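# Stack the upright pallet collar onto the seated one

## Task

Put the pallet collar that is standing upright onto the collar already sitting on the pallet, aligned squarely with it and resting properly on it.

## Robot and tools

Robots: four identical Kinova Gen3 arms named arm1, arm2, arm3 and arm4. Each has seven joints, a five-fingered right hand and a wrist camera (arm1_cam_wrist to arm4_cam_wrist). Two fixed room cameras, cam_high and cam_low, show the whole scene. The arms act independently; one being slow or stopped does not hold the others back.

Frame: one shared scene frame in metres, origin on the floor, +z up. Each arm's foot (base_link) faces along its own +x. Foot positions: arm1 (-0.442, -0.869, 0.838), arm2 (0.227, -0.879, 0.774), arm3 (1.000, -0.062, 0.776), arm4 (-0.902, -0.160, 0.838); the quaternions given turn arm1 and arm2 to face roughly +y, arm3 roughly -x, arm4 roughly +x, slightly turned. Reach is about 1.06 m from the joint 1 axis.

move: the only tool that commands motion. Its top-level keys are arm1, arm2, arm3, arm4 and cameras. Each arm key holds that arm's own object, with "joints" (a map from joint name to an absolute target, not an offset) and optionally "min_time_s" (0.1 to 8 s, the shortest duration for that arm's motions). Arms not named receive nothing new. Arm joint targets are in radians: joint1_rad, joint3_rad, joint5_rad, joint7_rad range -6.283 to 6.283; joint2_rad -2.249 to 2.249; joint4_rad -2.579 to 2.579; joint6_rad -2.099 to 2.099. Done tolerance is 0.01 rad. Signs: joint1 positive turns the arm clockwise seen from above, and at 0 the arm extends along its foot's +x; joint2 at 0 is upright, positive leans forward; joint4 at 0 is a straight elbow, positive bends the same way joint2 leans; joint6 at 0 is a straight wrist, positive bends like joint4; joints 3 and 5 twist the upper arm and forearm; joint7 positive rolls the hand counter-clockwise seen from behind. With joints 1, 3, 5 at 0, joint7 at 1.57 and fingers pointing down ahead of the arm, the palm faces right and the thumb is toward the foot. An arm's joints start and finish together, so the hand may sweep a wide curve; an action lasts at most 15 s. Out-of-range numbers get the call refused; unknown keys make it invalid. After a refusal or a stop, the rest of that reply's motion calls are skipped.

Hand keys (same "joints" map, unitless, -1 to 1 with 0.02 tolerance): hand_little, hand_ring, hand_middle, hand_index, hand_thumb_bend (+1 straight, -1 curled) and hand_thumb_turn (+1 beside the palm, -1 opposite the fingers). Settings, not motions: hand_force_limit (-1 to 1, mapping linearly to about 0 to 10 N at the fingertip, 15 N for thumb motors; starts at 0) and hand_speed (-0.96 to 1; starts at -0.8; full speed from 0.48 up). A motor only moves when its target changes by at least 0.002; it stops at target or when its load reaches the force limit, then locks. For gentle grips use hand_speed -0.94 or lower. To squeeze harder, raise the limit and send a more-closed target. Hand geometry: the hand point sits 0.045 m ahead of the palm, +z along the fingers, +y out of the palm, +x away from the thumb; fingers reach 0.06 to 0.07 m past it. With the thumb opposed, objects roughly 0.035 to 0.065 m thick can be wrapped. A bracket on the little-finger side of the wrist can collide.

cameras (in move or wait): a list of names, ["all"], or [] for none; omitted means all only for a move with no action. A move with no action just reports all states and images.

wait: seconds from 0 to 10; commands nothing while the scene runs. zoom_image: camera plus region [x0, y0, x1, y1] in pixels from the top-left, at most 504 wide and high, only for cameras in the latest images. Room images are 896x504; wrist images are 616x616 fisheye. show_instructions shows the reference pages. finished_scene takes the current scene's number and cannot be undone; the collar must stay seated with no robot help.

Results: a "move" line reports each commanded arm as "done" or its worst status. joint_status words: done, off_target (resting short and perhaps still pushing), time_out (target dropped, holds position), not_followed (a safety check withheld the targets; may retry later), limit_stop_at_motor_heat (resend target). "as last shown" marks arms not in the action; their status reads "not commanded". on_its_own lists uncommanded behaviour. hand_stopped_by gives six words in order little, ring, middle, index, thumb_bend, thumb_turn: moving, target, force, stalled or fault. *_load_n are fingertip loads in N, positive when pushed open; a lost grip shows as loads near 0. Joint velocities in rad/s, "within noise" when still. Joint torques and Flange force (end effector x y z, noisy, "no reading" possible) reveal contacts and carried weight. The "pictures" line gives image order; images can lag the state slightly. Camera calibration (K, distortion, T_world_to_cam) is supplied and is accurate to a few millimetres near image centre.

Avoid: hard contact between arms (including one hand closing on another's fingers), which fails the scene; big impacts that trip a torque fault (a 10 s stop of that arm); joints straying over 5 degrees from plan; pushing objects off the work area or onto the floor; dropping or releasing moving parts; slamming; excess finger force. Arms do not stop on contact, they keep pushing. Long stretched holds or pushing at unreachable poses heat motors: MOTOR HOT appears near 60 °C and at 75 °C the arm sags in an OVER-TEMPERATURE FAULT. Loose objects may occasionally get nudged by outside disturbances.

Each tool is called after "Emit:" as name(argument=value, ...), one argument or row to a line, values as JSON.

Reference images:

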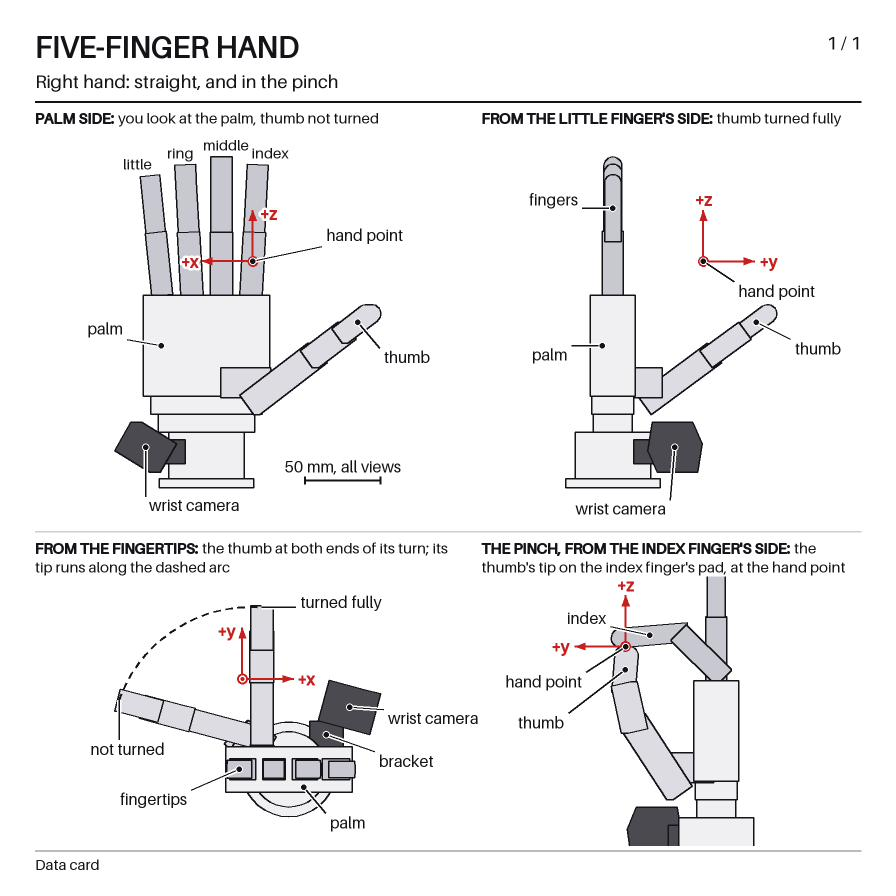

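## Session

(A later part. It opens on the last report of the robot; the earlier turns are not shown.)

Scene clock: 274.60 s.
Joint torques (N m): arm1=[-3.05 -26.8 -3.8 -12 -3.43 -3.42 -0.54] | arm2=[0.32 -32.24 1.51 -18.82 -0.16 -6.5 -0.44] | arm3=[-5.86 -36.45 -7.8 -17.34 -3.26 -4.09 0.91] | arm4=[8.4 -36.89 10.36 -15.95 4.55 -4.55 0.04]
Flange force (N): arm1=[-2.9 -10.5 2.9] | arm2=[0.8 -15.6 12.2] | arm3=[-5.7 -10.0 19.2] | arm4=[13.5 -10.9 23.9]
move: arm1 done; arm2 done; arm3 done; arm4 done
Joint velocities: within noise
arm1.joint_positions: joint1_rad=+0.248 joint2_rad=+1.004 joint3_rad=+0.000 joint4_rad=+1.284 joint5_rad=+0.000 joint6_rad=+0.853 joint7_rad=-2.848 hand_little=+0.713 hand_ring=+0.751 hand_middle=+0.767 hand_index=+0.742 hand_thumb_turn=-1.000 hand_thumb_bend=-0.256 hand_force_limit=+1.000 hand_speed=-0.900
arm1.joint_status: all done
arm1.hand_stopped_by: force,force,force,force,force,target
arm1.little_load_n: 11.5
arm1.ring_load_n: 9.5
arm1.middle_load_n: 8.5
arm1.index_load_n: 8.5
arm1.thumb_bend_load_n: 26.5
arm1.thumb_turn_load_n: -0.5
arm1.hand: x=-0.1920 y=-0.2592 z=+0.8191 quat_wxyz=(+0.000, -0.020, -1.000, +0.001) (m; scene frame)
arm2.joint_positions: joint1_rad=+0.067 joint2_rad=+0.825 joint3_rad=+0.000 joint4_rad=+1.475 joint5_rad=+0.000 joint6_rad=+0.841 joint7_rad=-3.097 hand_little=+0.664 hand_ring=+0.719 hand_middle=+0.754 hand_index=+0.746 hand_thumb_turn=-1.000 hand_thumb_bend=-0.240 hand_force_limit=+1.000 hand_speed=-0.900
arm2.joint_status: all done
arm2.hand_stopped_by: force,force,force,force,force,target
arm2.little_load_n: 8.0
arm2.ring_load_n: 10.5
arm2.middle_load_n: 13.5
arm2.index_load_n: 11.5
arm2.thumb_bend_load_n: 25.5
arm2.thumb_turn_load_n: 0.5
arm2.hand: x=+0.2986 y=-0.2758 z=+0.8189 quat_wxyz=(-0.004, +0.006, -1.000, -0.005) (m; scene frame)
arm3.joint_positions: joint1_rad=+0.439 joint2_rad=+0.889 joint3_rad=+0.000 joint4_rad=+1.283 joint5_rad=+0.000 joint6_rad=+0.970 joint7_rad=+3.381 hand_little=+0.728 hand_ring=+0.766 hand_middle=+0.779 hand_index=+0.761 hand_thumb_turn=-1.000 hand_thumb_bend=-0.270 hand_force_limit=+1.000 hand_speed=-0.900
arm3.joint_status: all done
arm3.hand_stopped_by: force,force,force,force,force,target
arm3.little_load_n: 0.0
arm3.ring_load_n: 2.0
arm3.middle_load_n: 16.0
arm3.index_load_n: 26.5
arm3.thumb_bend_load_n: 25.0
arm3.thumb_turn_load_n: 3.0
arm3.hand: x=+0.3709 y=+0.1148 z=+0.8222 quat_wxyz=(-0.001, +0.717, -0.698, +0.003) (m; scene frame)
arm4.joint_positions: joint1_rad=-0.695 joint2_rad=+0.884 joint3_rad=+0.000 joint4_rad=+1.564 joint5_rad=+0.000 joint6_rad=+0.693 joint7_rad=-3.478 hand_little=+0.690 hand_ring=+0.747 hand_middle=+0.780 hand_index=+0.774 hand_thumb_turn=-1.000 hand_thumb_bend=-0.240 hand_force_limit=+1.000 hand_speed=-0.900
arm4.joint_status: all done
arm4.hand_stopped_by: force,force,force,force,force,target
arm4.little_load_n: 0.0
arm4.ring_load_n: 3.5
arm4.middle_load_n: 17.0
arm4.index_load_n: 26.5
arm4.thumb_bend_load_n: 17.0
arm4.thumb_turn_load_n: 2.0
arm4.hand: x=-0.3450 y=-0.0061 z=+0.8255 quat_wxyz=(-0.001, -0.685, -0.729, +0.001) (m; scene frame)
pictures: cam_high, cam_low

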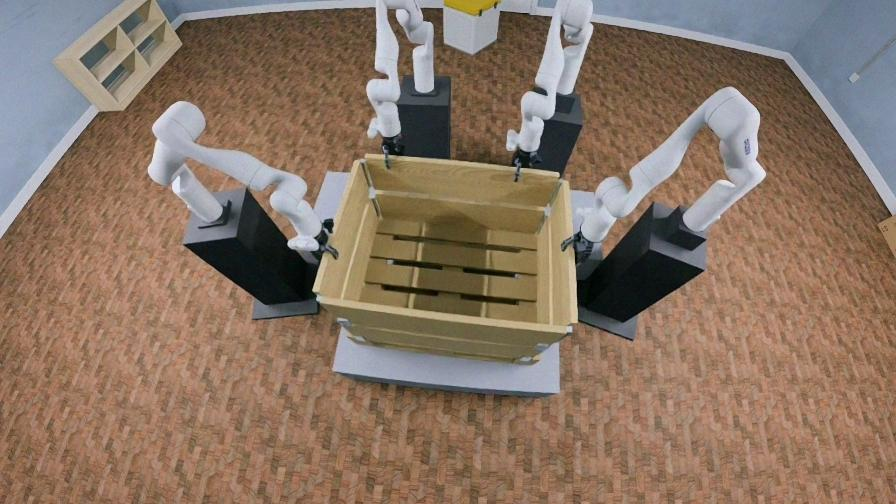

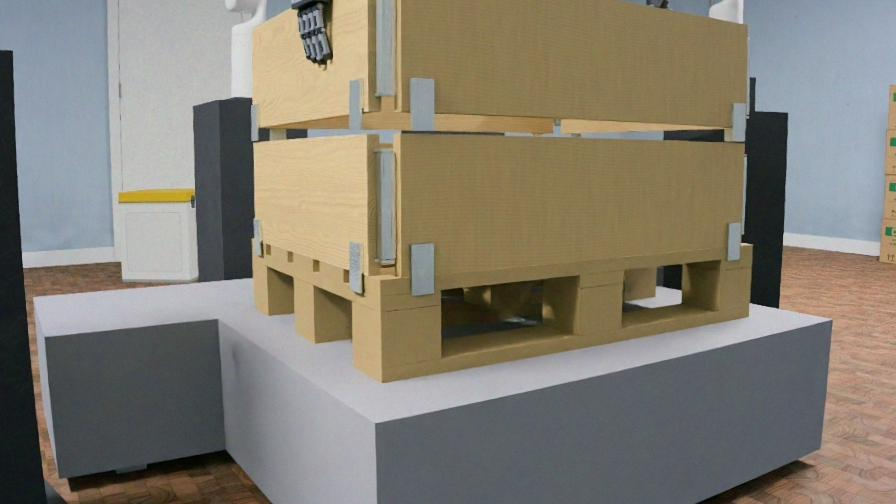

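Emit:
move(
  arm1={"joints":{"joint1_rad":0.2463,"joint2_rad":1.0128,"joint4_rad":1.2858,"joint6_rad":0.8430,"joint7_rad":-2.8523},"min_time_s":2},
  arm2={"joints":{"joint1_rad":0.0651,"joint2_rad":0.8324,"joint4_rad":1.4842,"joint6_rad":0.8249,"joint7_rad":-3.1018},"min_time_s":2},
  arm3={"joints":{"joint1_rad":0.4364,"joint2_rad":0.8960,"joint4_rad":1.2897,"joint6_rad":0.9560,"joint7_rad":3.3757},"min_time_s":2},
  arm4={"joints":{"joint1_rad":-0.6959,"joint2_rad":0.8938,"joint4_rad":1.5639,"joint6_rad":0.6839,"joint7_rad":-3.4815},"min_time_s":2},
  cameras=["cam_high","cam_low"],
)

Emit:
zoom_image(
  camera="cam_low",
  region=[230, 90, 300, 160],
)

Emit:
zoom_image(
  camera="cam_low",
  region=[340, 80, 430, 150],
)

Emit:
zoom_image(
  camera="cam_low",
  region=[700, 90, 770, 160],
)

Emit:
zoom_image(
  camera="cam_high",
  region=[305, 285, 375, 355],
)

Emit:
zoom_image(
  camera="cam_high",
  region=[510, 305, 580, 375],
)

Scene clock: 284.33 s.
Joint torques (N m): arm1=[-2.94 -27.48 -3.63 -11.72 -3.3 -3.06 -0.53] | arm2=[0.56 -31.45 1.78 -18.14 -0.01 -6.24 -0.42] | arm3=[-5.36 -36.53 -7.26 -17.03 -2.95 -3.98 0.89] | arm4=[7.77 -36.44 9.62 -15.45 4.22 -4.43 0.04]
Flange force (N): arm1=[-3.1 -9.3 4.5] | arm2=[1.2 -15.2 11.1] | arm3=[-5.2 -9.0 19.3] | arm4=[12.5 -10.2 23.1]
move: arm1 done; arm2 done; arm3 done; arm4 done
Joint velocities: within noise
arm1.joint_positions: joint1_rad=+0.246 joint2_rad=+1.013 joint3_rad=+0.000 joint4_rad=+1.286 joint5_rad=+0.000 joint6_rad=+0.843 joint7_rad=-2.852 hand_little=+0.713 hand_ring=+0.751 hand_middle=+0.767 hand_index=+0.742 hand_thumb_turn=-1.000 hand_thumb_bend=-0.256 hand_force_limit=+1.000 hand_speed=-0.900
arm1.joint_status: all done
arm1.hand_stopped_by: force,force,force,force,force,target
arm1.little_load_n: 11.0
arm1.ring_load_n: 9.5
arm1.middle_load_n: 8.0
arm1.index_load_n: 8.0
arm1.thumb_bend_load_n: 27.0
arm1.thumb_turn_load_n: 0.0
arm1.hand: x=-0.1927 y=-0.2591 z=+0.8136 quat_wxyz=(+0.000, -0.021, -1.000, +0.001) (m; scene frame)
arm2.joint_positions: joint1_rad=+0.065 joint2_rad=+0.832 joint3_rad=+0.000 joint4_rad=+1.484 joint5_rad=+0.000 joint6_rad=+0.825 joint7_rad=-3.102 hand_little=+0.664 hand_ring=+0.719 hand_middle=+0.754 hand_index=+0.746 hand_thumb_turn=-1.000 hand_thumb_bend=-0.240 hand_force_limit=+1.000 hand_speed=-0.900
arm2.joint_status: all done
arm2.hand_stopped_by: force,force,force,force,force,target
arm2.little_load_n: 8.0
arm2.ring_load_n: 10.0
arm2.middle_load_n: 13.5
arm2.index_load_n: 11.5
arm2.thumb_bend_load_n: 25.5
arm2.thumb_turn_load_n: 1.0
arm2.hand: x=+0.2978 y=-0.2773 z=+0.8129 quat_wxyz=(-0.004, +0.005, -1.000, -0.005) (m; scene frame)
arm3.joint_positions: joint1_rad=+0.436 joint2_rad=+0.896 joint3_rad=+0.000 joint4_rad=+1.290 joint5_rad=+0.000 joint6_rad=+0.956 joint7_rad=+3.376 hand_little=+0.728 hand_ring=+0.766 hand_middle=+0.779 hand_index=+0.761 hand_thumb_turn=-1.000 hand_thumb_bend=-0.270 hand_force_limit=+1.000 hand_speed=-0.900
arm3.joint_status: all done
arm3.hand_stopped_by: force,force,force,force,force,target
arm3.little_load_n: 0.0
arm3.ring_load_n: 1.5
arm3.middle_load_n: 16.0
arm3.index_load_n: 26.5
arm3.thumb_bend_load_n: 24.5
arm3.thumb_turn_load_n: 2.5
arm3.hand: x=+0.3713 y=+0.1134 z=+0.8161 quat_wxyz=(-0.001, +0.716, -0.698, +0.003) (m; scene frame)
arm4.joint_positions: joint1_rad=-0.696 joint2_rad=+0.894 joint3_rad=+0.000 joint4_rad=+1.564 joint5_rad=+0.000 joint6_rad=+0.684 joint7_rad=-3.482 hand_little=+0.690 hand_ring=+0.747 hand_middle=+0.780 hand_index=+0.774 hand_thumb_turn=-1.000 hand_thumb_bend=-0.240 hand_force_limit=+1.000 hand_speed=-0.900
arm4.joint_status: all done
arm4.hand_stopped_by: force,force,force,force,force,target
arm4.little_load_n: 0.0
arm4.ring_load_n: 3.5
arm4.middle_load_n: 17.0
arm4.index_load_n: 26.5
arm4.thumb_bend_load_n: 18.0
arm4.thumb_turn_load_n: 2.0
arm4.hand: x=-0.3451 y=-0.0057 z=+0.8204 quat_wxyz=(-0.001, -0.686, -0.728, +0.001) (m; scene frame)
pictures: cam_high, cam_low

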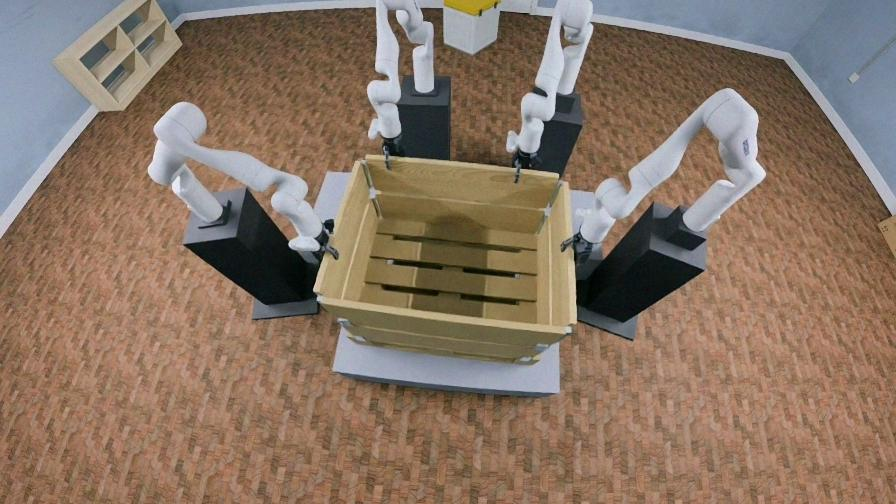

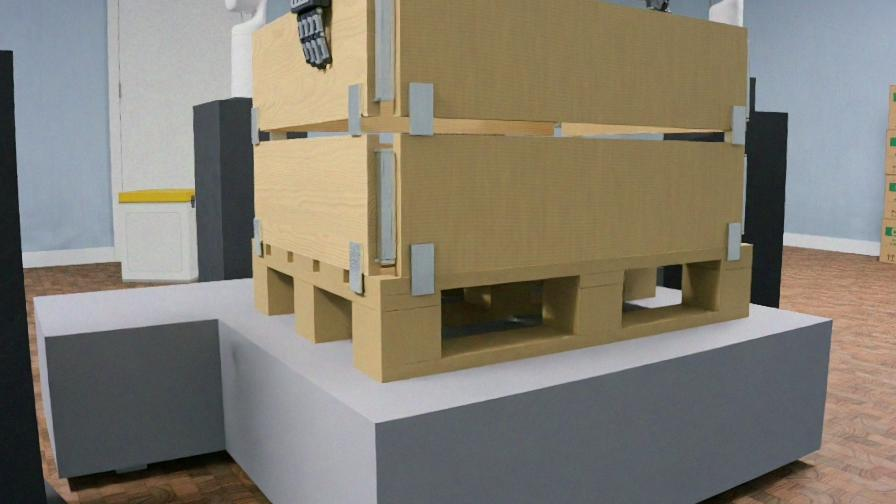

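Scaled by 7.200 from the camera's 896x504 image, which has a finer 1280x720 frame.

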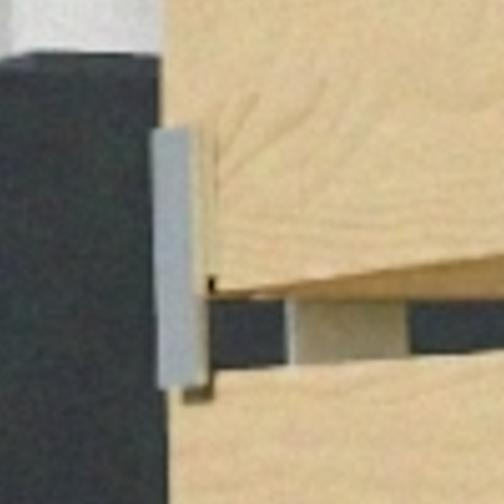

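Scaled by 5.600 from the camera's 896x504 image, which has a finer 1280x720 frame.

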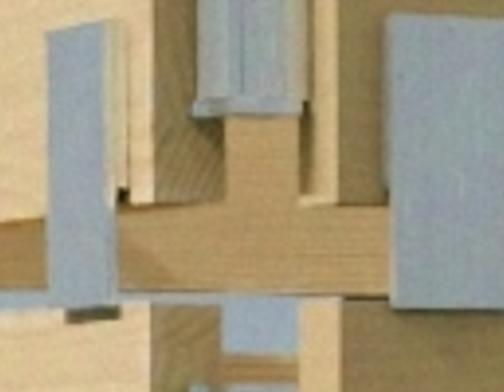

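Scaled by 7.200 from the camera's 896x504 image, which has a finer 1280x720 frame.

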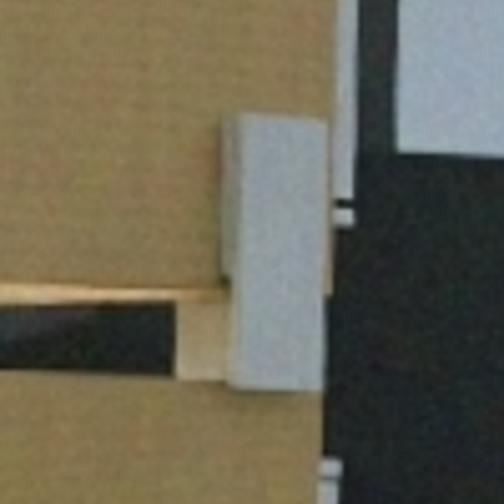

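Scaled by 7.200 from the camera's 896x504 image, which has a finer 1280x720 frame.

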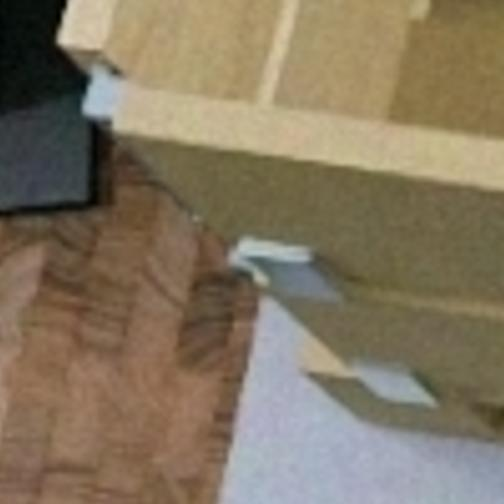

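Scaled by 7.200 from the camera's 896x504 image, which has a finer 1280x720 frame.

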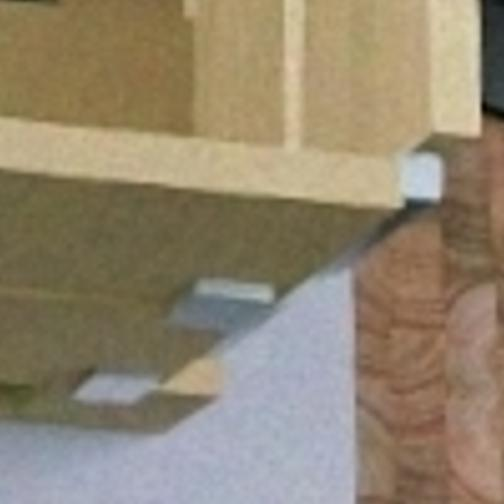

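Emit:
move(
  arm1={"joints":{"joint1_rad":0.2468,"joint2_rad":1.0281,"joint4_rad":1.2899,"joint6_rad":0.8236,"joint7_rad":-2.8505},"min_time_s":3},
  arm2={"joints":{"joint1_rad":0.0651,"joint2_rad":0.8483,"joint4_rad":1.4902,"joint6_rad":0.8031,"joint7_rad":-3.1006},"min_time_s":3},
  arm3={"joints":{"joint1_rad":0.4365,"joint2_rad":0.9096,"joint4_rad":1.2975,"joint6_rad":0.9345,"joint7_rad":3.3748},"min_time_s":3},
  arm4={"joints":{"joint1_rad":-0.6941,"joint2_rad":0.9122,"joint4_rad":1.5654,"joint6_rad":0.6640,"joint7_rad":-3.4807},"min_time_s":3},
  cameras=["cam_high","cam_low"],
)

Emit:
zoom_image(
  camera="cam_low",
  region=[230, 90, 300, 160],
)

Emit:
zoom_image(
  camera="cam_low",
  region=[340, 90, 430, 160],
)

Emit:
zoom_image(
  camera="cam_low",
  region=[700, 90, 770, 160],
)

Emit:
zoom_image(
  camera="cam_high",
  region=[350, 160, 450, 220],
)

Emit:
zoom_image(
  camera="cam_high",
  region=[480, 170, 580, 240],
)

Scene clock: 290.63 s.
Joint torques (N m): arm1=[-2.99 -27.6 -3.77 -11.15 -3.27 -2.7 -0.53] | arm2=[0.71 -31.39 1.86 -17.91 0.04 -6.26 -0.43] | arm3=[-5.44 -36.67 -7.35 -16.91 -2.97 -3.98 0.86] | arm4=[7.45 -36.56 9.31 -15.5 4 -4.62 0.09]
Flange force (N): arm1=[-3.6 -8.2 5.1] | arm2=[1.5 -15.1 10.5] | arm3=[-5.3 -9.1 19.3] | arm4=[11.8 -10.6 22.8]
move: arm1 done; arm2 done; arm3 done; arm4 done
Joint velocities: within noise
arm1.joint_positions: joint1_rad=+0.247 joint2_rad=+1.028 joint3_rad=+0.000 joint4_rad=+1.290 joint5_rad=+0.000 joint6_rad=+0.824 joint7_rad=-2.850 hand_little=+0.713 hand_ring=+0.751 hand_middle=+0.767 hand_index=+0.742 hand_thumb_turn=-1.000 hand_thumb_bend=-0.256 hand_force_limit=+1.000 hand_speed=-0.900
arm1.joint_status: all done
arm1.hand_stopped_by: force,force,force,force,force,target
arm1.little_load_n: 11.0
arm1.ring_load_n: 9.0
arm1.middle_load_n: 8.0
arm1.index_load_n: 8.0
arm1.thumb_bend_load_n: 27.0
arm1.thumb_turn_load_n: 0.0
arm1.hand: x=-0.1927 y=-0.2599 z=+0.8036 quat_wxyz=(+0.000, -0.021, -1.000, +0.001) (m; scene frame)
arm2.joint_positions: joint1_rad=+0.065 joint2_rad=+0.848 joint3_rad=+0.000 joint4_rad=+1.490 joint5_rad=+0.000 joint6_rad=+0.803 joint7_rad=-3.101 hand_little=+0.664 hand_ring=+0.719 hand_middle=+0.754 hand_index=+0.746 hand_thumb_turn=-1.000 hand_thumb_bend=-0.240 hand_force_limit=+1.000 hand_speed=-0.900
arm2.joint_status: all done
arm2.hand_stopped_by: force,force,force,force,force,target
arm2.little_load_n: 7.5
arm2.ring_load_n: 10.5
arm2.middle_load_n: 13.0
arm2.index_load_n: 11.5
arm2.thumb_bend_load_n: 25.5
arm2.thumb_turn_load_n: 1.0
arm2.hand: x=+0.2979 y=-0.2774 z=+0.8029 quat_wxyz=(-0.004, +0.006, -1.000, -0.005) (m; scene frame)
arm3.joint_positions: joint1_rad=+0.436 joint2_rad=+0.910 joint3_rad=+0.000 joint4_rad=+1.297 joint5_rad=+0.000 joint6_rad=+0.934 joint7_rad=+3.375 hand_little=+0.728 hand_ring=+0.766 hand_middle=+0.779 hand_index=+0.761 hand_thumb_turn=-1.000 hand_thumb_bend=-0.270 hand_force_limit=+1.000 hand_speed=-0.900
arm3.joint_status: all done
arm3.hand_stopped_by: force,force,force,force,force,target
arm3.little_load_n: 0.5
arm3.ring_load_n: 1.5
arm3.middle_load_n: 16.0
arm3.index_load_n: 26.0
arm3.thumb_bend_load_n: 25.0
arm3.thumb_turn_load_n: 2.5
arm3.hand: x=+0.3717 y=+0.1134 z=+0.8062 quat_wxyz=(-0.001, +0.715, -0.699, +0.003) (m; scene frame)
arm4.joint_positions: joint1_rad=-0.694 joint2_rad=+0.912 joint3_rad=+0.000 joint4_rad=+1.565 joint5_rad=+0.000 joint6_rad=+0.664 joint7_rad=-3.481 hand_little=+0.690 hand_ring=+0.747 hand_middle=+0.780 hand_index=+0.774 hand_thumb_turn=-1.000 hand_thumb_bend=-0.240 hand_force_limit=+1.000 hand_speed=-0.900
arm4.joint_status: all done
arm4.hand_stopped_by: force,force,force,force,force,target
arm4.little_load_n: 0.0
arm4.ring_load_n: 3.5
arm4.middle_load_n: 17.0
arm4.index_load_n: 26.5
arm4.thumb_bend_load_n: 17.5
arm4.thumb_turn_load_n: 2.5
arm4.hand: x=-0.3449 y=-0.0068 z=+0.8104 quat_wxyz=(-0.001, -0.686, -0.727, +0.001) (m; scene frame)
pictures: cam_high, cam_low

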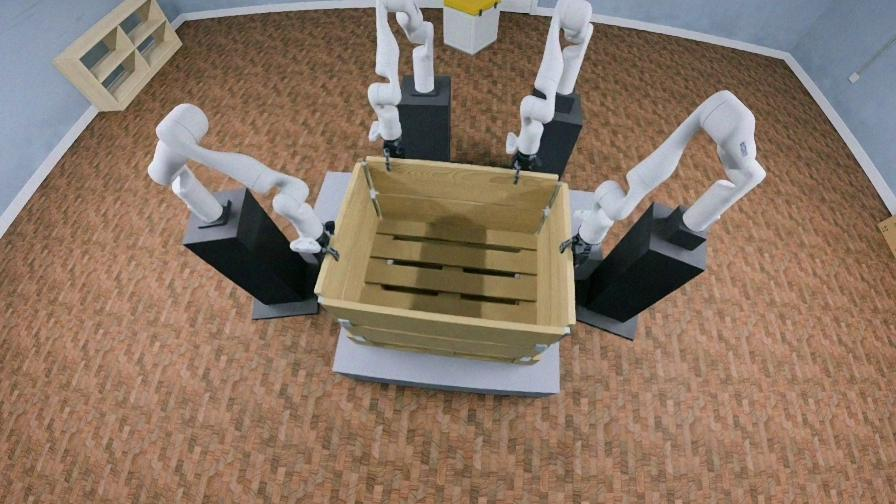

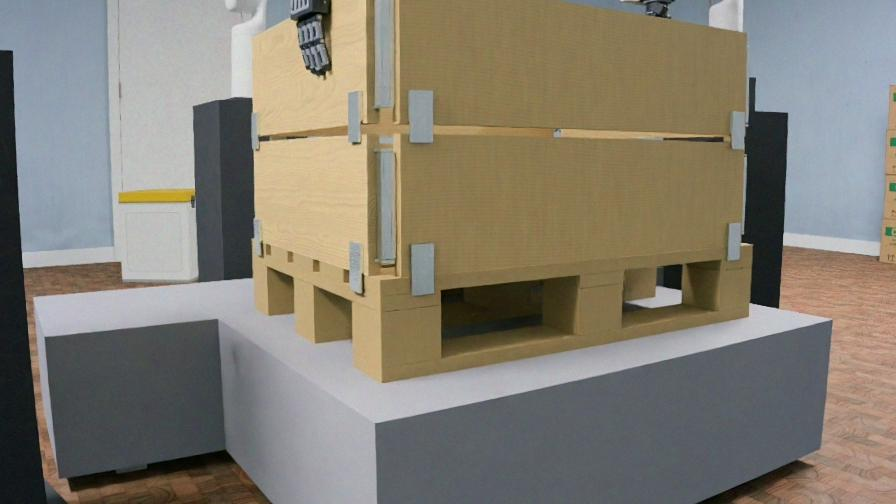

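Scaled by 7.200 from the camera's 896x504 image, which has a finer 1280x720 frame.

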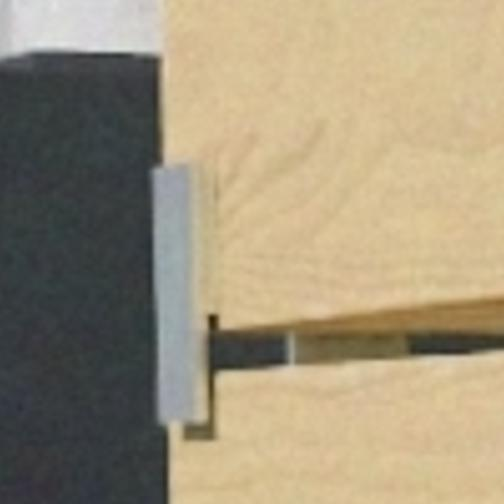

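Scaled by 5.600 from the camera's 896x504 image, which has a finer 1280x720 frame.

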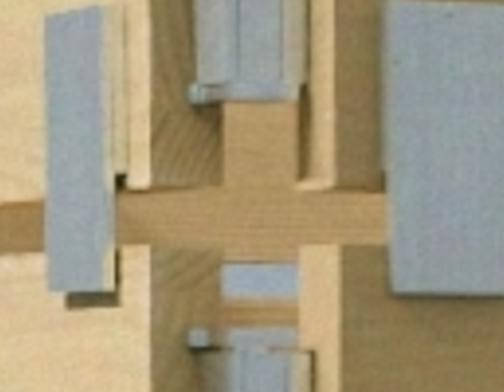

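Scaled by 7.200 from the camera's 896x504 image, which has a finer 1280x720 frame.

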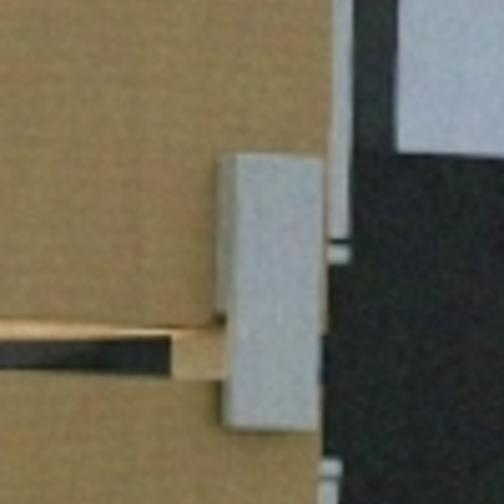

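Scaled by 5.040 from the camera's 896x504 image, which has a finer 1280x720 frame.

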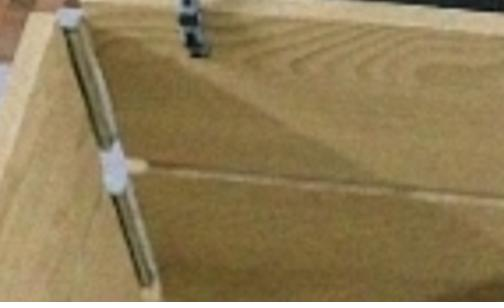

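Scaled by 5.040 from the camera's 896x504 image, which has a finer 1280x720 frame.

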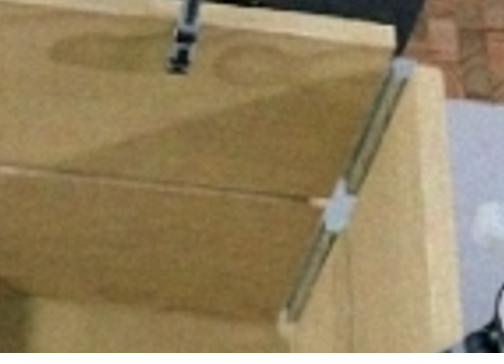

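Emit:
move(
  arm1={"joints":{"joint1_rad":0.2468,"joint2_rad":1.0417,"joint4_rad":1.2899,"joint6_rad":0.8100,"joint7_rad":-2.8505},"min_time_s":3},
  arm2={"joints":{"joint1_rad":0.0649,"joint2_rad":0.8616,"joint4_rad":1.4940,"joint6_rad":0.7860,"joint7_rad":-3.1007},"min_time_s":3},
  arm3={"joints":{"joint1_rad":0.4365,"joint2_rad":0.9237,"joint4_rad":1.3025,"joint6_rad":0.9154,"joint7_rad":3.3748},"min_time_s":3},
  arm4={"joints":{"joint1_rad":-0.6941,"joint2_rad":0.9292,"joint4_rad":1.5658,"joint6_rad":0.6467,"joint7_rad":-3.4807},"min_time_s":3},
  cameras=["cam_high","cam_low"],
)

Emit:
zoom_image(
  camera="cam_low",
  region=[230, 90, 300, 160],
)

Emit:
zoom_image(
  camera="cam_low",
  region=[340, 90, 430, 160],
)

Emit:
zoom_image(
  camera="cam_low",
  region=[700, 90, 770, 160],
)

Scene clock: 295.53 s.
Joint torques (N m): arm1=[-2.71 -28.26 -3.49 -11.2 -3.16 -2.65 -0.55] | arm2=[0.64 -32.01 1.83 -17.92 -0.03 -6.19 -0.43] | arm3=[-5.85 -36.03 -7.7 -16.33 -2.9 -3.89 0.87] | arm4=[7.22 -36.21 8.93 -15.13 3.75 -4.61 0.08]
Flange force (N): arm1=[-3.3 -7.7 6.1] | arm2=[1.3 -14.9 11.4] | arm3=[-6.1 -9.0 18.1] | arm4=[11.4 -10.4 21.8]
move: arm1 done; arm2 done; arm3 done; arm4 done
Joint velocities: within noise
arm1.joint_positions: joint1_rad=+0.247 joint2_rad=+1.042 joint3_rad=+0.000 joint4_rad=+1.290 joint5_rad=+0.000 joint6_rad=+0.810 joint7_rad=-2.850 hand_little=+0.713 hand_ring=+0.751 hand_middle=+0.767 hand_index=+0.742 hand_thumb_turn=-1.000 hand_thumb_bend=-0.256 hand_force_limit=+1.000 hand_speed=-0.900
arm1.joint_status: all done
arm1.hand_stopped_by: force,force,force,force,force,target
arm1.little_load_n: 11.0
arm1.ring_load_n: 9.0
arm1.middle_load_n: 8.5
arm1.index_load_n: 8.0
arm1.thumb_bend_load_n: 28.5
arm1.thumb_turn_load_n: 0.0
arm1.hand: x=-0.1927 y=-0.2599 z=+0.7955 quat_wxyz=(+0.000, -0.021, -1.000, +0.001) (m; scene frame)
arm2.joint_positions: joint1_rad=+0.065 joint2_rad=+0.862 joint3_rad=+0.000 joint4_rad=+1.494 joint5_rad=+0.000 joint6_rad=+0.786 joint7_rad=-3.101 hand_little=+0.664 hand_ring=+0.719 hand_middle=+0.754 hand_index=+0.746 hand_thumb_turn=-1.000 hand_thumb_bend=-0.240 hand_force_limit=+1.000 hand_speed=-0.900
arm2.joint_status: all done
arm2.hand_stopped_by: force,force,force,force,force,target
arm2.little_load_n: 7.5
arm2.ring_load_n: 10.5
arm2.middle_load_n: 13.5
arm2.index_load_n: 11.5
arm2.thumb_bend_load_n: 26.5
arm2.thumb_turn_load_n: 1.0
arm2.hand: x=+0.2978 y=-0.2774 z=+0.7948 quat_wxyz=(-0.004, +0.006, -1.000, -0.005) (m; scene frame)
arm3.joint_positions: joint1_rad=+0.437 joint2_rad=+0.924 joint3_rad=+0.000 joint4_rad=+1.302 joint5_rad=+0.000 joint6_rad=+0.915 joint7_rad=+3.375 hand_little=+0.728 hand_ring=+0.766 hand_middle=+0.779 hand_index=+0.761 hand_thumb_turn=-1.000 hand_thumb_bend=-0.270 hand_force_limit=+1.000 hand_speed=-0.900
arm3.joint_status: all done
arm3.hand_stopped_by: force,force,force,force,force,target
arm3.little_load_n: 0.0
arm3.ring_load_n: 1.5
arm3.middle_load_n: 15.5
arm3.index_load_n: 26.0
arm3.thumb_bend_load_n: 25.0
arm3.thumb_turn_load_n: 3.5
arm3.hand: x=+0.3718 y=+0.1134 z=+0.7966 quat_wxyz=(-0.001, +0.715, -0.699, +0.003) (m; scene frame)
arm4.joint_positions: joint1_rad=-0.694 joint2_rad=+0.929 joint3_rad=+0.000 joint4_rad=+1.566 joint5_rad=+0.000 joint6_rad=+0.647 joint7_rad=-3.481 hand_little=+0.690 hand_ring=+0.747 hand_middle=+0.780 hand_index=+0.774 hand_thumb_turn=-1.000 hand_thumb_bend=-0.240 hand_force_limit=+1.000 hand_speed=-0.900
arm4.joint_status: all done
arm4.hand_stopped_by: force,force,force,force,force,target
arm4.little_load_n: 0.0
arm4.ring_load_n: 3.5
arm4.middle_load_n: 17.0
arm4.index_load_n: 26.0
arm4.thumb_bend_load_n: 17.5
arm4.thumb_turn_load_n: 1.5
arm4.hand: x=-0.3449 y=-0.0068 z=+0.8014 quat_wxyz=(-0.001, -0.686, -0.727, +0.001) (m; scene frame)
pictures: cam_high, cam_low

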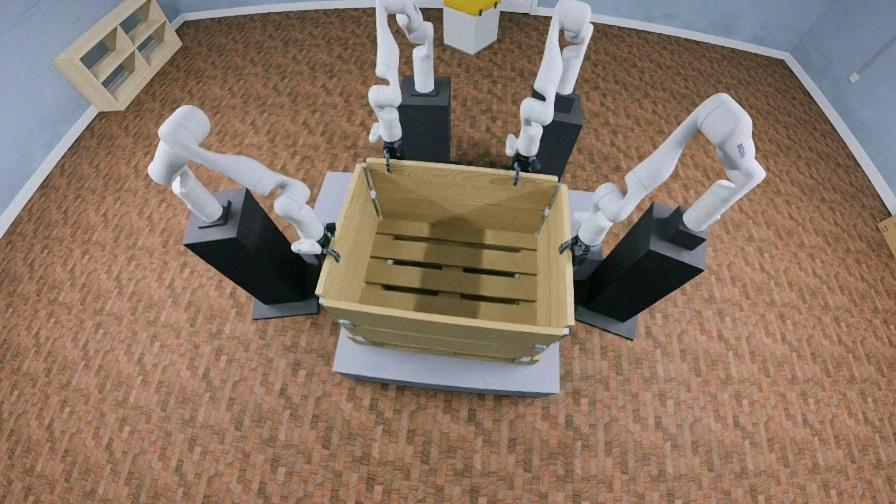

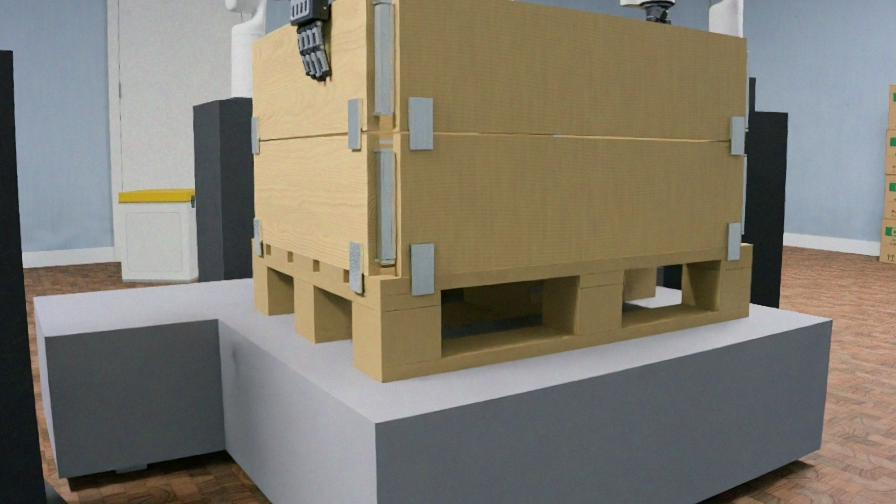

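Scaled by 7.200 from the camera's 896x504 image, which has a finer 1280x720 frame.

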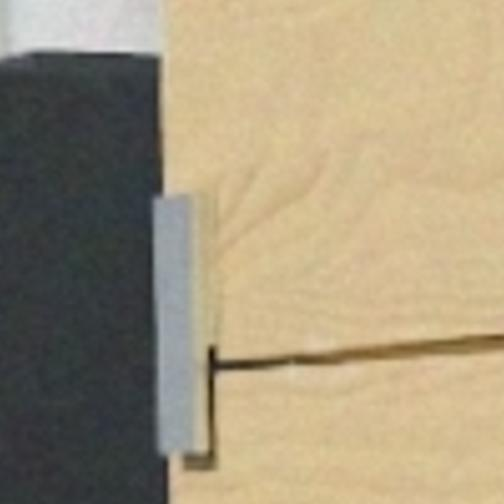

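Scaled by 5.600 from the camera's 896x504 image, which has a finer 1280x720 frame.

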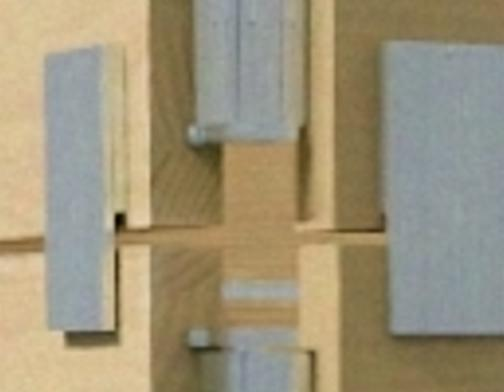

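Scaled by 7.200 from the camera's 896x504 image, which has a finer 1280x720 frame.

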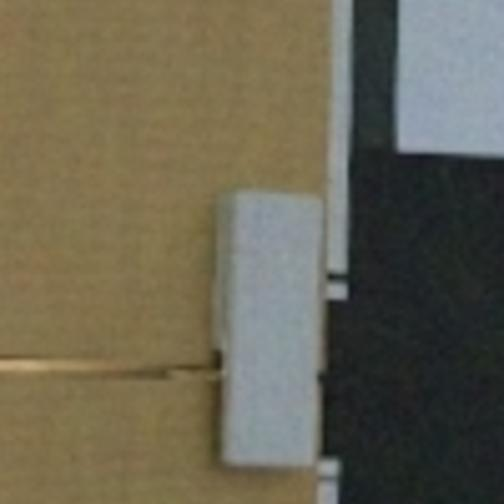

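Emit:
move(
  arm1={"joints":{"joint1_rad":0.2468,"joint2_rad":1.0442,"joint4_rad":1.2898,"joint6_rad":0.8076,"joint7_rad":-2.8505},"min_time_s":2},
  arm2={"joints":{"joint1_rad":0.0649,"joint2_rad":0.8641,"joint4_rad":1.4946,"joint6_rad":0.7829,"joint7_rad":-3.1007},"min_time_s":2},
  arm3={"joints":{"joint1_rad":0.4365,"joint2_rad":0.9272,"joint4_rad":1.3036,"joint6_rad":0.9108,"joint7_rad":3.3748},"min_time_s":2},
  arm4={"joints":{"joint1_rad":-0.6941,"joint2_rad":0.9330,"joint4_rad":1.5658,"joint6_rad":0.6429,"joint7_rad":-3.4807},"min_time_s":2},
  cameras=["cam_low"],
)

Emit:
zoom_image(
  camera="cam_low",
  region=[230, 90, 300, 160],
)

Emit:
zoom_image(
  camera="cam_low",
  region=[340, 90, 430, 160],
)

Emit:
zoom_image(
  camera="cam_low",
  region=[700, 90, 770, 160],
)

Scene clock: 299.27 s.
Joint torques (N m): arm1=[-2.84 -28.38 -3.61 -11.07 -3.21 -2.52 -0.54] | arm2=[0.89 -32.42 2.07 -18.14 0.09 -6.35 -0.43] | arm3=[-5.98 -35.69 -7.82 -16.2 -2.9 -3.9 0.95] | arm4=[7.08 -36.19 8.78 -15.09 3.62 -4.64 0.11]
Flange force (N): arm1=[-3.6 -7.5 6.5] | arm2=[1.8 -14.9 11.8] | arm3=[-6.1 -9.2 17.5] | arm4=[11.2 -10.3 21.7]
move: arm1 done; arm2 done; arm3 done; arm4 done
Joint velocities: within noise
arm1.joint_positions: joint1_rad=+0.247 joint2_rad=+1.044 joint3_rad=+0.000 joint4_rad=+1.290 joint5_rad=+0.000 joint6_rad=+0.808 joint7_rad=-2.850 hand_little=+0.713 hand_ring=+0.751 hand_middle=+0.767 hand_index=+0.742 hand_thumb_turn=-1.000 hand_thumb_bend=-0.256 hand_force_limit=+1.000 hand_speed=-0.900
arm1.joint_status: all done
arm1.hand_stopped_by: force,force,force,force,force,target
arm1.little_load_n: 11.0
arm1.ring_load_n: 9.5
arm1.middle_load_n: 8.5
arm1.index_load_n: 8.0
arm1.thumb_bend_load_n: 29.0
arm1.thumb_turn_load_n: 0.0
arm1.hand: x=-0.1927 y=-0.2599 z=+0.7941 quat_wxyz=(+0.000, -0.021, -1.000, +0.001) (m; scene frame)
arm2.joint_positions: joint1_rad=+0.065 joint2_rad=+0.864 joint3_rad=+0.000 joint4_rad=+1.495 joint5_rad=+0.000 joint6_rad=+0.783 joint7_rad=-3.101 hand_little=+0.664 hand_ring=+0.719 hand_middle=+0.754 hand_index=+0.746 hand_thumb_turn=-1.000 hand_thumb_bend=-0.240 hand_force_limit=+1.000 hand_speed=-0.900
arm2.joint_status: all done
arm2.hand_stopped_by: force,force,force,force,force,target
arm2.little_load_n: 8.0
arm2.ring_load_n: 10.5
arm2.middle_load_n: 14.0
arm2.index_load_n: 11.5
arm2.thumb_bend_load_n: 27.0
arm2.thumb_turn_load_n: 1.0
arm2.hand: x=+0.2978 y=-0.2774 z=+0.7934 quat_wxyz=(-0.004, +0.006, -1.000, -0.005) (m; scene frame)
arm3.joint_positions: joint1_rad=+0.437 joint2_rad=+0.927 joint3_rad=+0.000 joint4_rad=+1.304 joint5_rad=+0.000 joint6_rad=+0.911 joint7_rad=+3.375 hand_little=+0.728 hand_ring=+0.766 hand_middle=+0.779 hand_index=+0.761 hand_thumb_turn=-1.000 hand_thumb_bend=-0.270 hand_force_limit=+1.000 hand_speed=-0.900
arm3.joint_status: all done
arm3.hand_stopped_by: force,force,force,force,force,target
arm3.little_load_n: 0.0
arm3.ring_load_n: 1.0
arm3.middle_load_n: 15.5
arm3.index_load_n: 26.5
arm3.thumb_bend_load_n: 25.0
arm3.thumb_turn_load_n: 4.0
arm3.hand: x=+0.3718 y=+0.1134 z=+0.7943 quat_wxyz=(-0.001, +0.715, -0.699, +0.003) (m; scene frame)
arm4.joint_positions: joint1_rad=-0.694 joint2_rad=+0.933 joint3_rad=+0.000 joint4_rad=+1.566 joint5_rad=+0.000 joint6_rad=+0.643 joint7_rad=-3.481 hand_little=+0.690 hand_ring=+0.747 hand_middle=+0.780 hand_index=+0.774 hand_thumb_turn=-1.000 hand_thumb_bend=-0.240 hand_force_limit=+1.000 hand_speed=-0.900
arm4.joint_status: all done
arm4.hand_stopped_by: force,force,force,force,force,target
arm4.little_load_n: 0.0
arm4.ring_load_n: 4.0
arm4.middle_load_n: 17.5
arm4.index_load_n: 26.5
arm4.thumb_bend_load_n: 18.0
arm4.thumb_turn_load_n: 1.5
arm4.hand: x=-0.3449 y=-0.0068 z=+0.7994 quat_wxyz=(-0.001, -0.686, -0.727, +0.001) (m; scene frame)
pictures: cam_low

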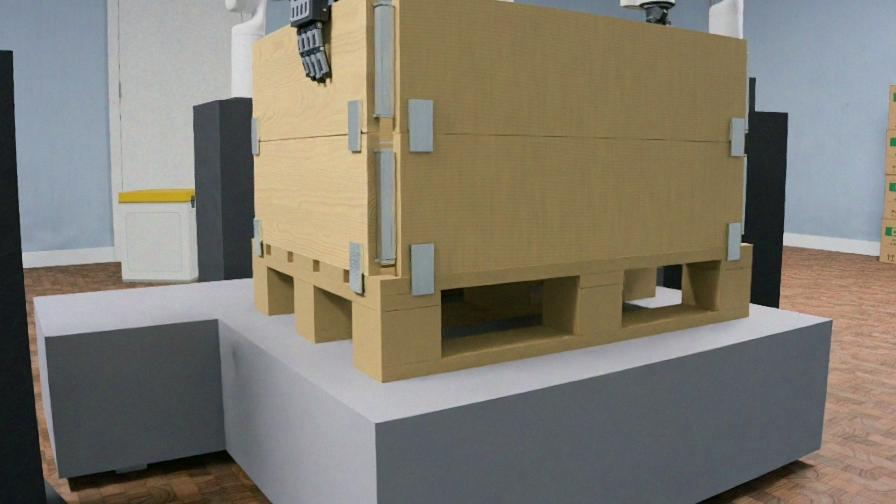

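Scaled by 7.200 from the camera's 896x504 image, which has a finer 1280x720 frame.

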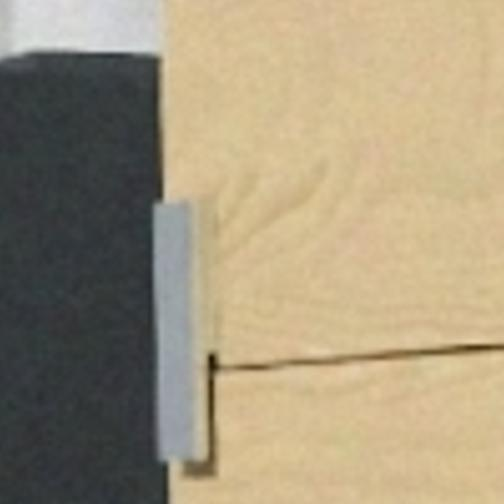

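Scaled by 5.600 from the camera's 896x504 image, which has a finer 1280x720 frame.

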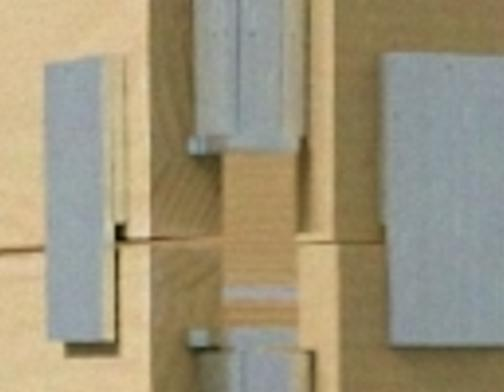

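Scaled by 7.200 from the camera's 896x504 image, which has a finer 1280x720 frame.

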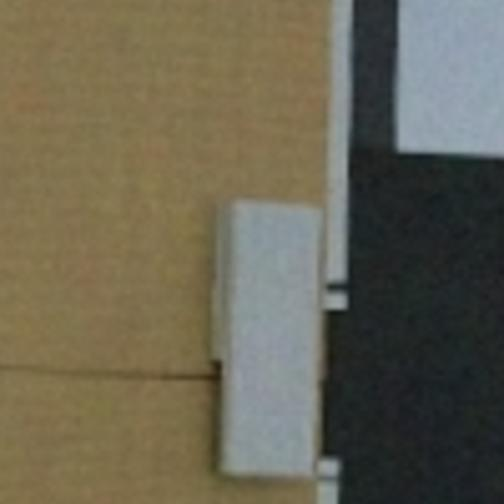

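Emit:
move(
  arm1={"joints":{"joint2_rad":1.0463,"joint4_rad":1.2898,"joint6_rad":0.8055},"min_time_s":2},
  arm2={"joints":{"joint2_rad":0.8661,"joint4_rad":1.4951,"joint6_rad":0.7804},"min_time_s":2},
  arm3={"joints":{"joint2_rad":0.9290,"joint4_rad":1.3042,"joint6_rad":0.9084},"min_time_s":2},
  arm4={"joints":{"joint2_rad":0.9353,"joint4_rad":1.5658,"joint6_rad":0.6406},"min_time_s":2},
  cameras=["cam_low"],
)

Emit:
zoom_image(
  camera="cam_low",
  region=[230, 90, 300, 160],
)

Emit:
zoom_image(
  camera="cam_low",
  region=[340, 90, 430, 160],
)

Emit:
zoom_image(
  camera="cam_low",
  region=[700, 90, 770, 160],
)

Scene clock: 302.57 s.
Joint torques (N m): arm1=[-3.06 -29.08 -3.83 -11.04 -3.32 -2.27 -0.53] | arm2=[0.94 -32.74 2.1 -18.25 0.09 -6.33 -0.45] | arm3=[-5.92 -35.27 -7.76 -16.07 -2.84 -3.97 0.96] | arm4=[6.86 -34.25 8.43 -14.91 3.58 -5.05 0.1]
Flange force (N): arm1=[-4.1 -7.0 8.1] | arm2=[1.8 -14.9 12.3] | arm3=[-5.9 -9.3 16.6] | arm4=[10.5 -11.3 17.2]
move: arm1 done; arm2 done; arm3 done; arm4 done
Joint velocities: within noise
arm1.joint_positions: joint1_rad=+0.247 joint2_rad=+1.046 joint3_rad=+0.000 joint4_rad=+1.290 joint5_rad=+0.000 joint6_rad=+0.806 joint7_rad=-2.850 hand_little=+0.713 hand_ring=+0.751 hand_middle=+0.767 hand_index=+0.742 hand_thumb_turn=-1.000 hand_thumb_bend=-0.256 hand_force_limit=+1.000 hand_speed=-0.900
arm1.joint_status: all done
arm1.hand_stopped_by: force,force,force,force,force,target
arm1.little_load_n: 11.0
arm1.ring_load_n: 9.5
arm1.middle_load_n: 8.5
arm1.index_load_n: 8.0
arm1.thumb_bend_load_n: 29.0
arm1.thumb_turn_load_n: 0.0
arm1.hand: x=-0.1927 y=-0.2599 z=+0.7929 quat_wxyz=(+0.000, -0.021, -1.000, +0.001) (m; scene frame)
arm2.joint_positions: joint1_rad=+0.065 joint2_rad=+0.866 joint3_rad=+0.000 joint4_rad=+1.495 joint5_rad=+0.000 joint6_rad=+0.780 joint7_rad=-3.101 hand_little=+0.664 hand_ring=+0.719 hand_middle=+0.754 hand_index=+0.746 hand_thumb_turn=-1.000 hand_thumb_bend=-0.240 hand_force_limit=+1.000 hand_speed=-0.900
arm2.joint_status: all done
arm2.hand_stopped_by: force,force,force,force,force,target
arm2.little_load_n: 8.0
arm2.ring_load_n: 10.5
arm2.middle_load_n: 13.5
arm2.index_load_n: 12.0
arm2.thumb_bend_load_n: 27.0
arm2.thumb_turn_load_n: 1.0
arm2.hand: x=+0.2978 y=-0.2774 z=+0.7922 quat_wxyz=(-0.004, +0.006, -1.000, -0.005) (m; scene frame)
arm3.joint_positions: joint1_rad=+0.436 joint2_rad=+0.929 joint3_rad=+0.000 joint4_rad=+1.304 joint5_rad=+0.000 joint6_rad=+0.908 joint7_rad=+3.375 hand_little=+0.728 hand_ring=+0.766 hand_middle=+0.779 hand_index=+0.761 hand_thumb_turn=-1.000 hand_thumb_bend=-0.270 hand_force_limit=+1.000 hand_speed=-0.900
arm3.joint_status: all done
arm3.hand_stopped_by: force,force,force,force,force,target
arm3.little_load_n: 0.0
arm3.ring_load_n: 1.0
arm3.middle_load_n: 16.0
arm3.index_load_n: 26.5
arm3.thumb_bend_load_n: 25.0
arm3.thumb_turn_load_n: 4.0
arm3.hand: x=+0.3718 y=+0.1134 z=+0.7931 quat_wxyz=(-0.001, +0.715, -0.699, +0.003) (m; scene frame)
arm4.joint_positions: joint1_rad=-0.694 joint2_rad=+0.935 joint3_rad=+0.000 joint4_rad=+1.566 joint5_rad=+0.000 joint6_rad=+0.641 joint7_rad=-3.481 hand_little=+0.690 hand_ring=+0.747 hand_middle=+0.780 hand_index=+0.774 hand_thumb_turn=-1.000 hand_thumb_bend=-0.240 hand_force_limit=+1.000 hand_speed=-0.900
arm4.joint_status: all done
arm4.hand_stopped_by: force,force,force,force,force,target
arm4.little_load_n: 0.0
arm4.ring_load_n: 3.5
arm4.middle_load_n: 17.0
arm4.index_load_n: 26.0
arm4.thumb_bend_load_n: 17.5
arm4.thumb_turn_load_n: 2.0
arm4.hand: x=-0.3449 y=-0.0068 z=+0.7982 quat_wxyz=(-0.001, -0.686, -0.727, +0.001) (m; scene frame)
pictures: cam_low

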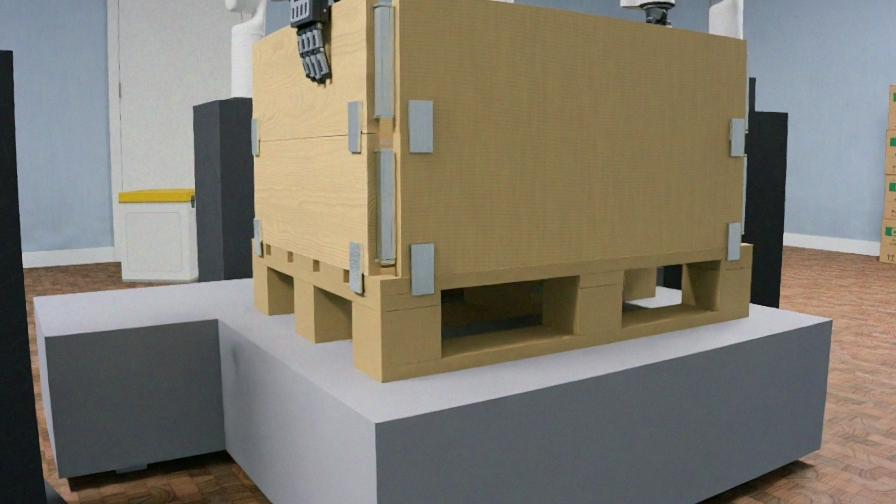

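Scaled by 7.200 from the camera's 896x504 image, which has a finer 1280x720 frame.

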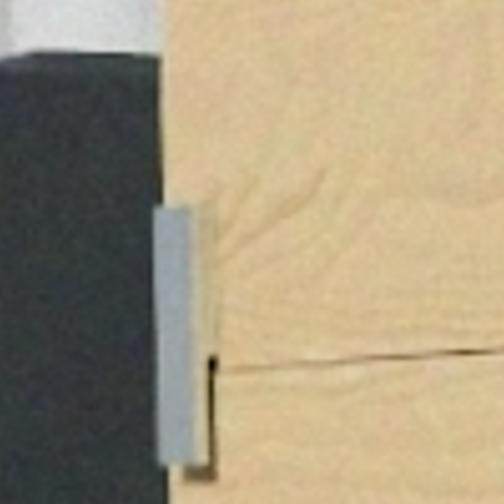

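Scaled by 5.600 from the camera's 896x504 image, which has a finer 1280x720 frame.

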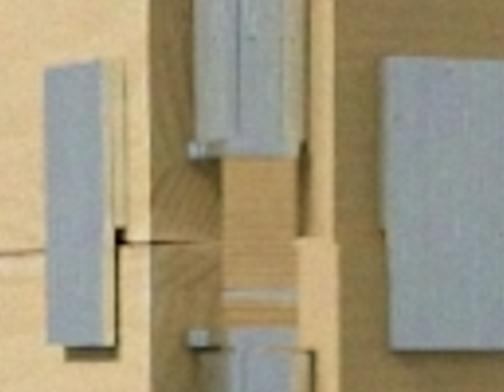

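Scaled by 7.200 from the camera's 896x504 image, which has a finer 1280x720 frame.

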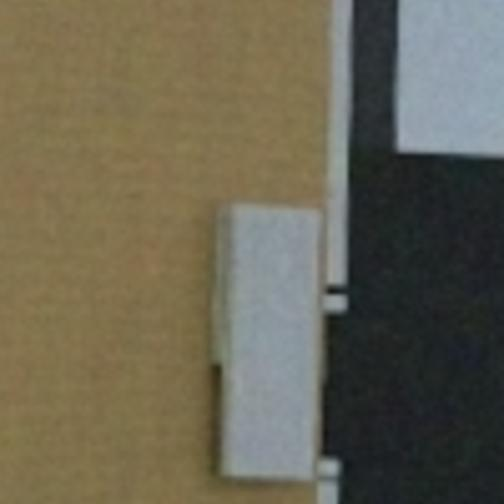

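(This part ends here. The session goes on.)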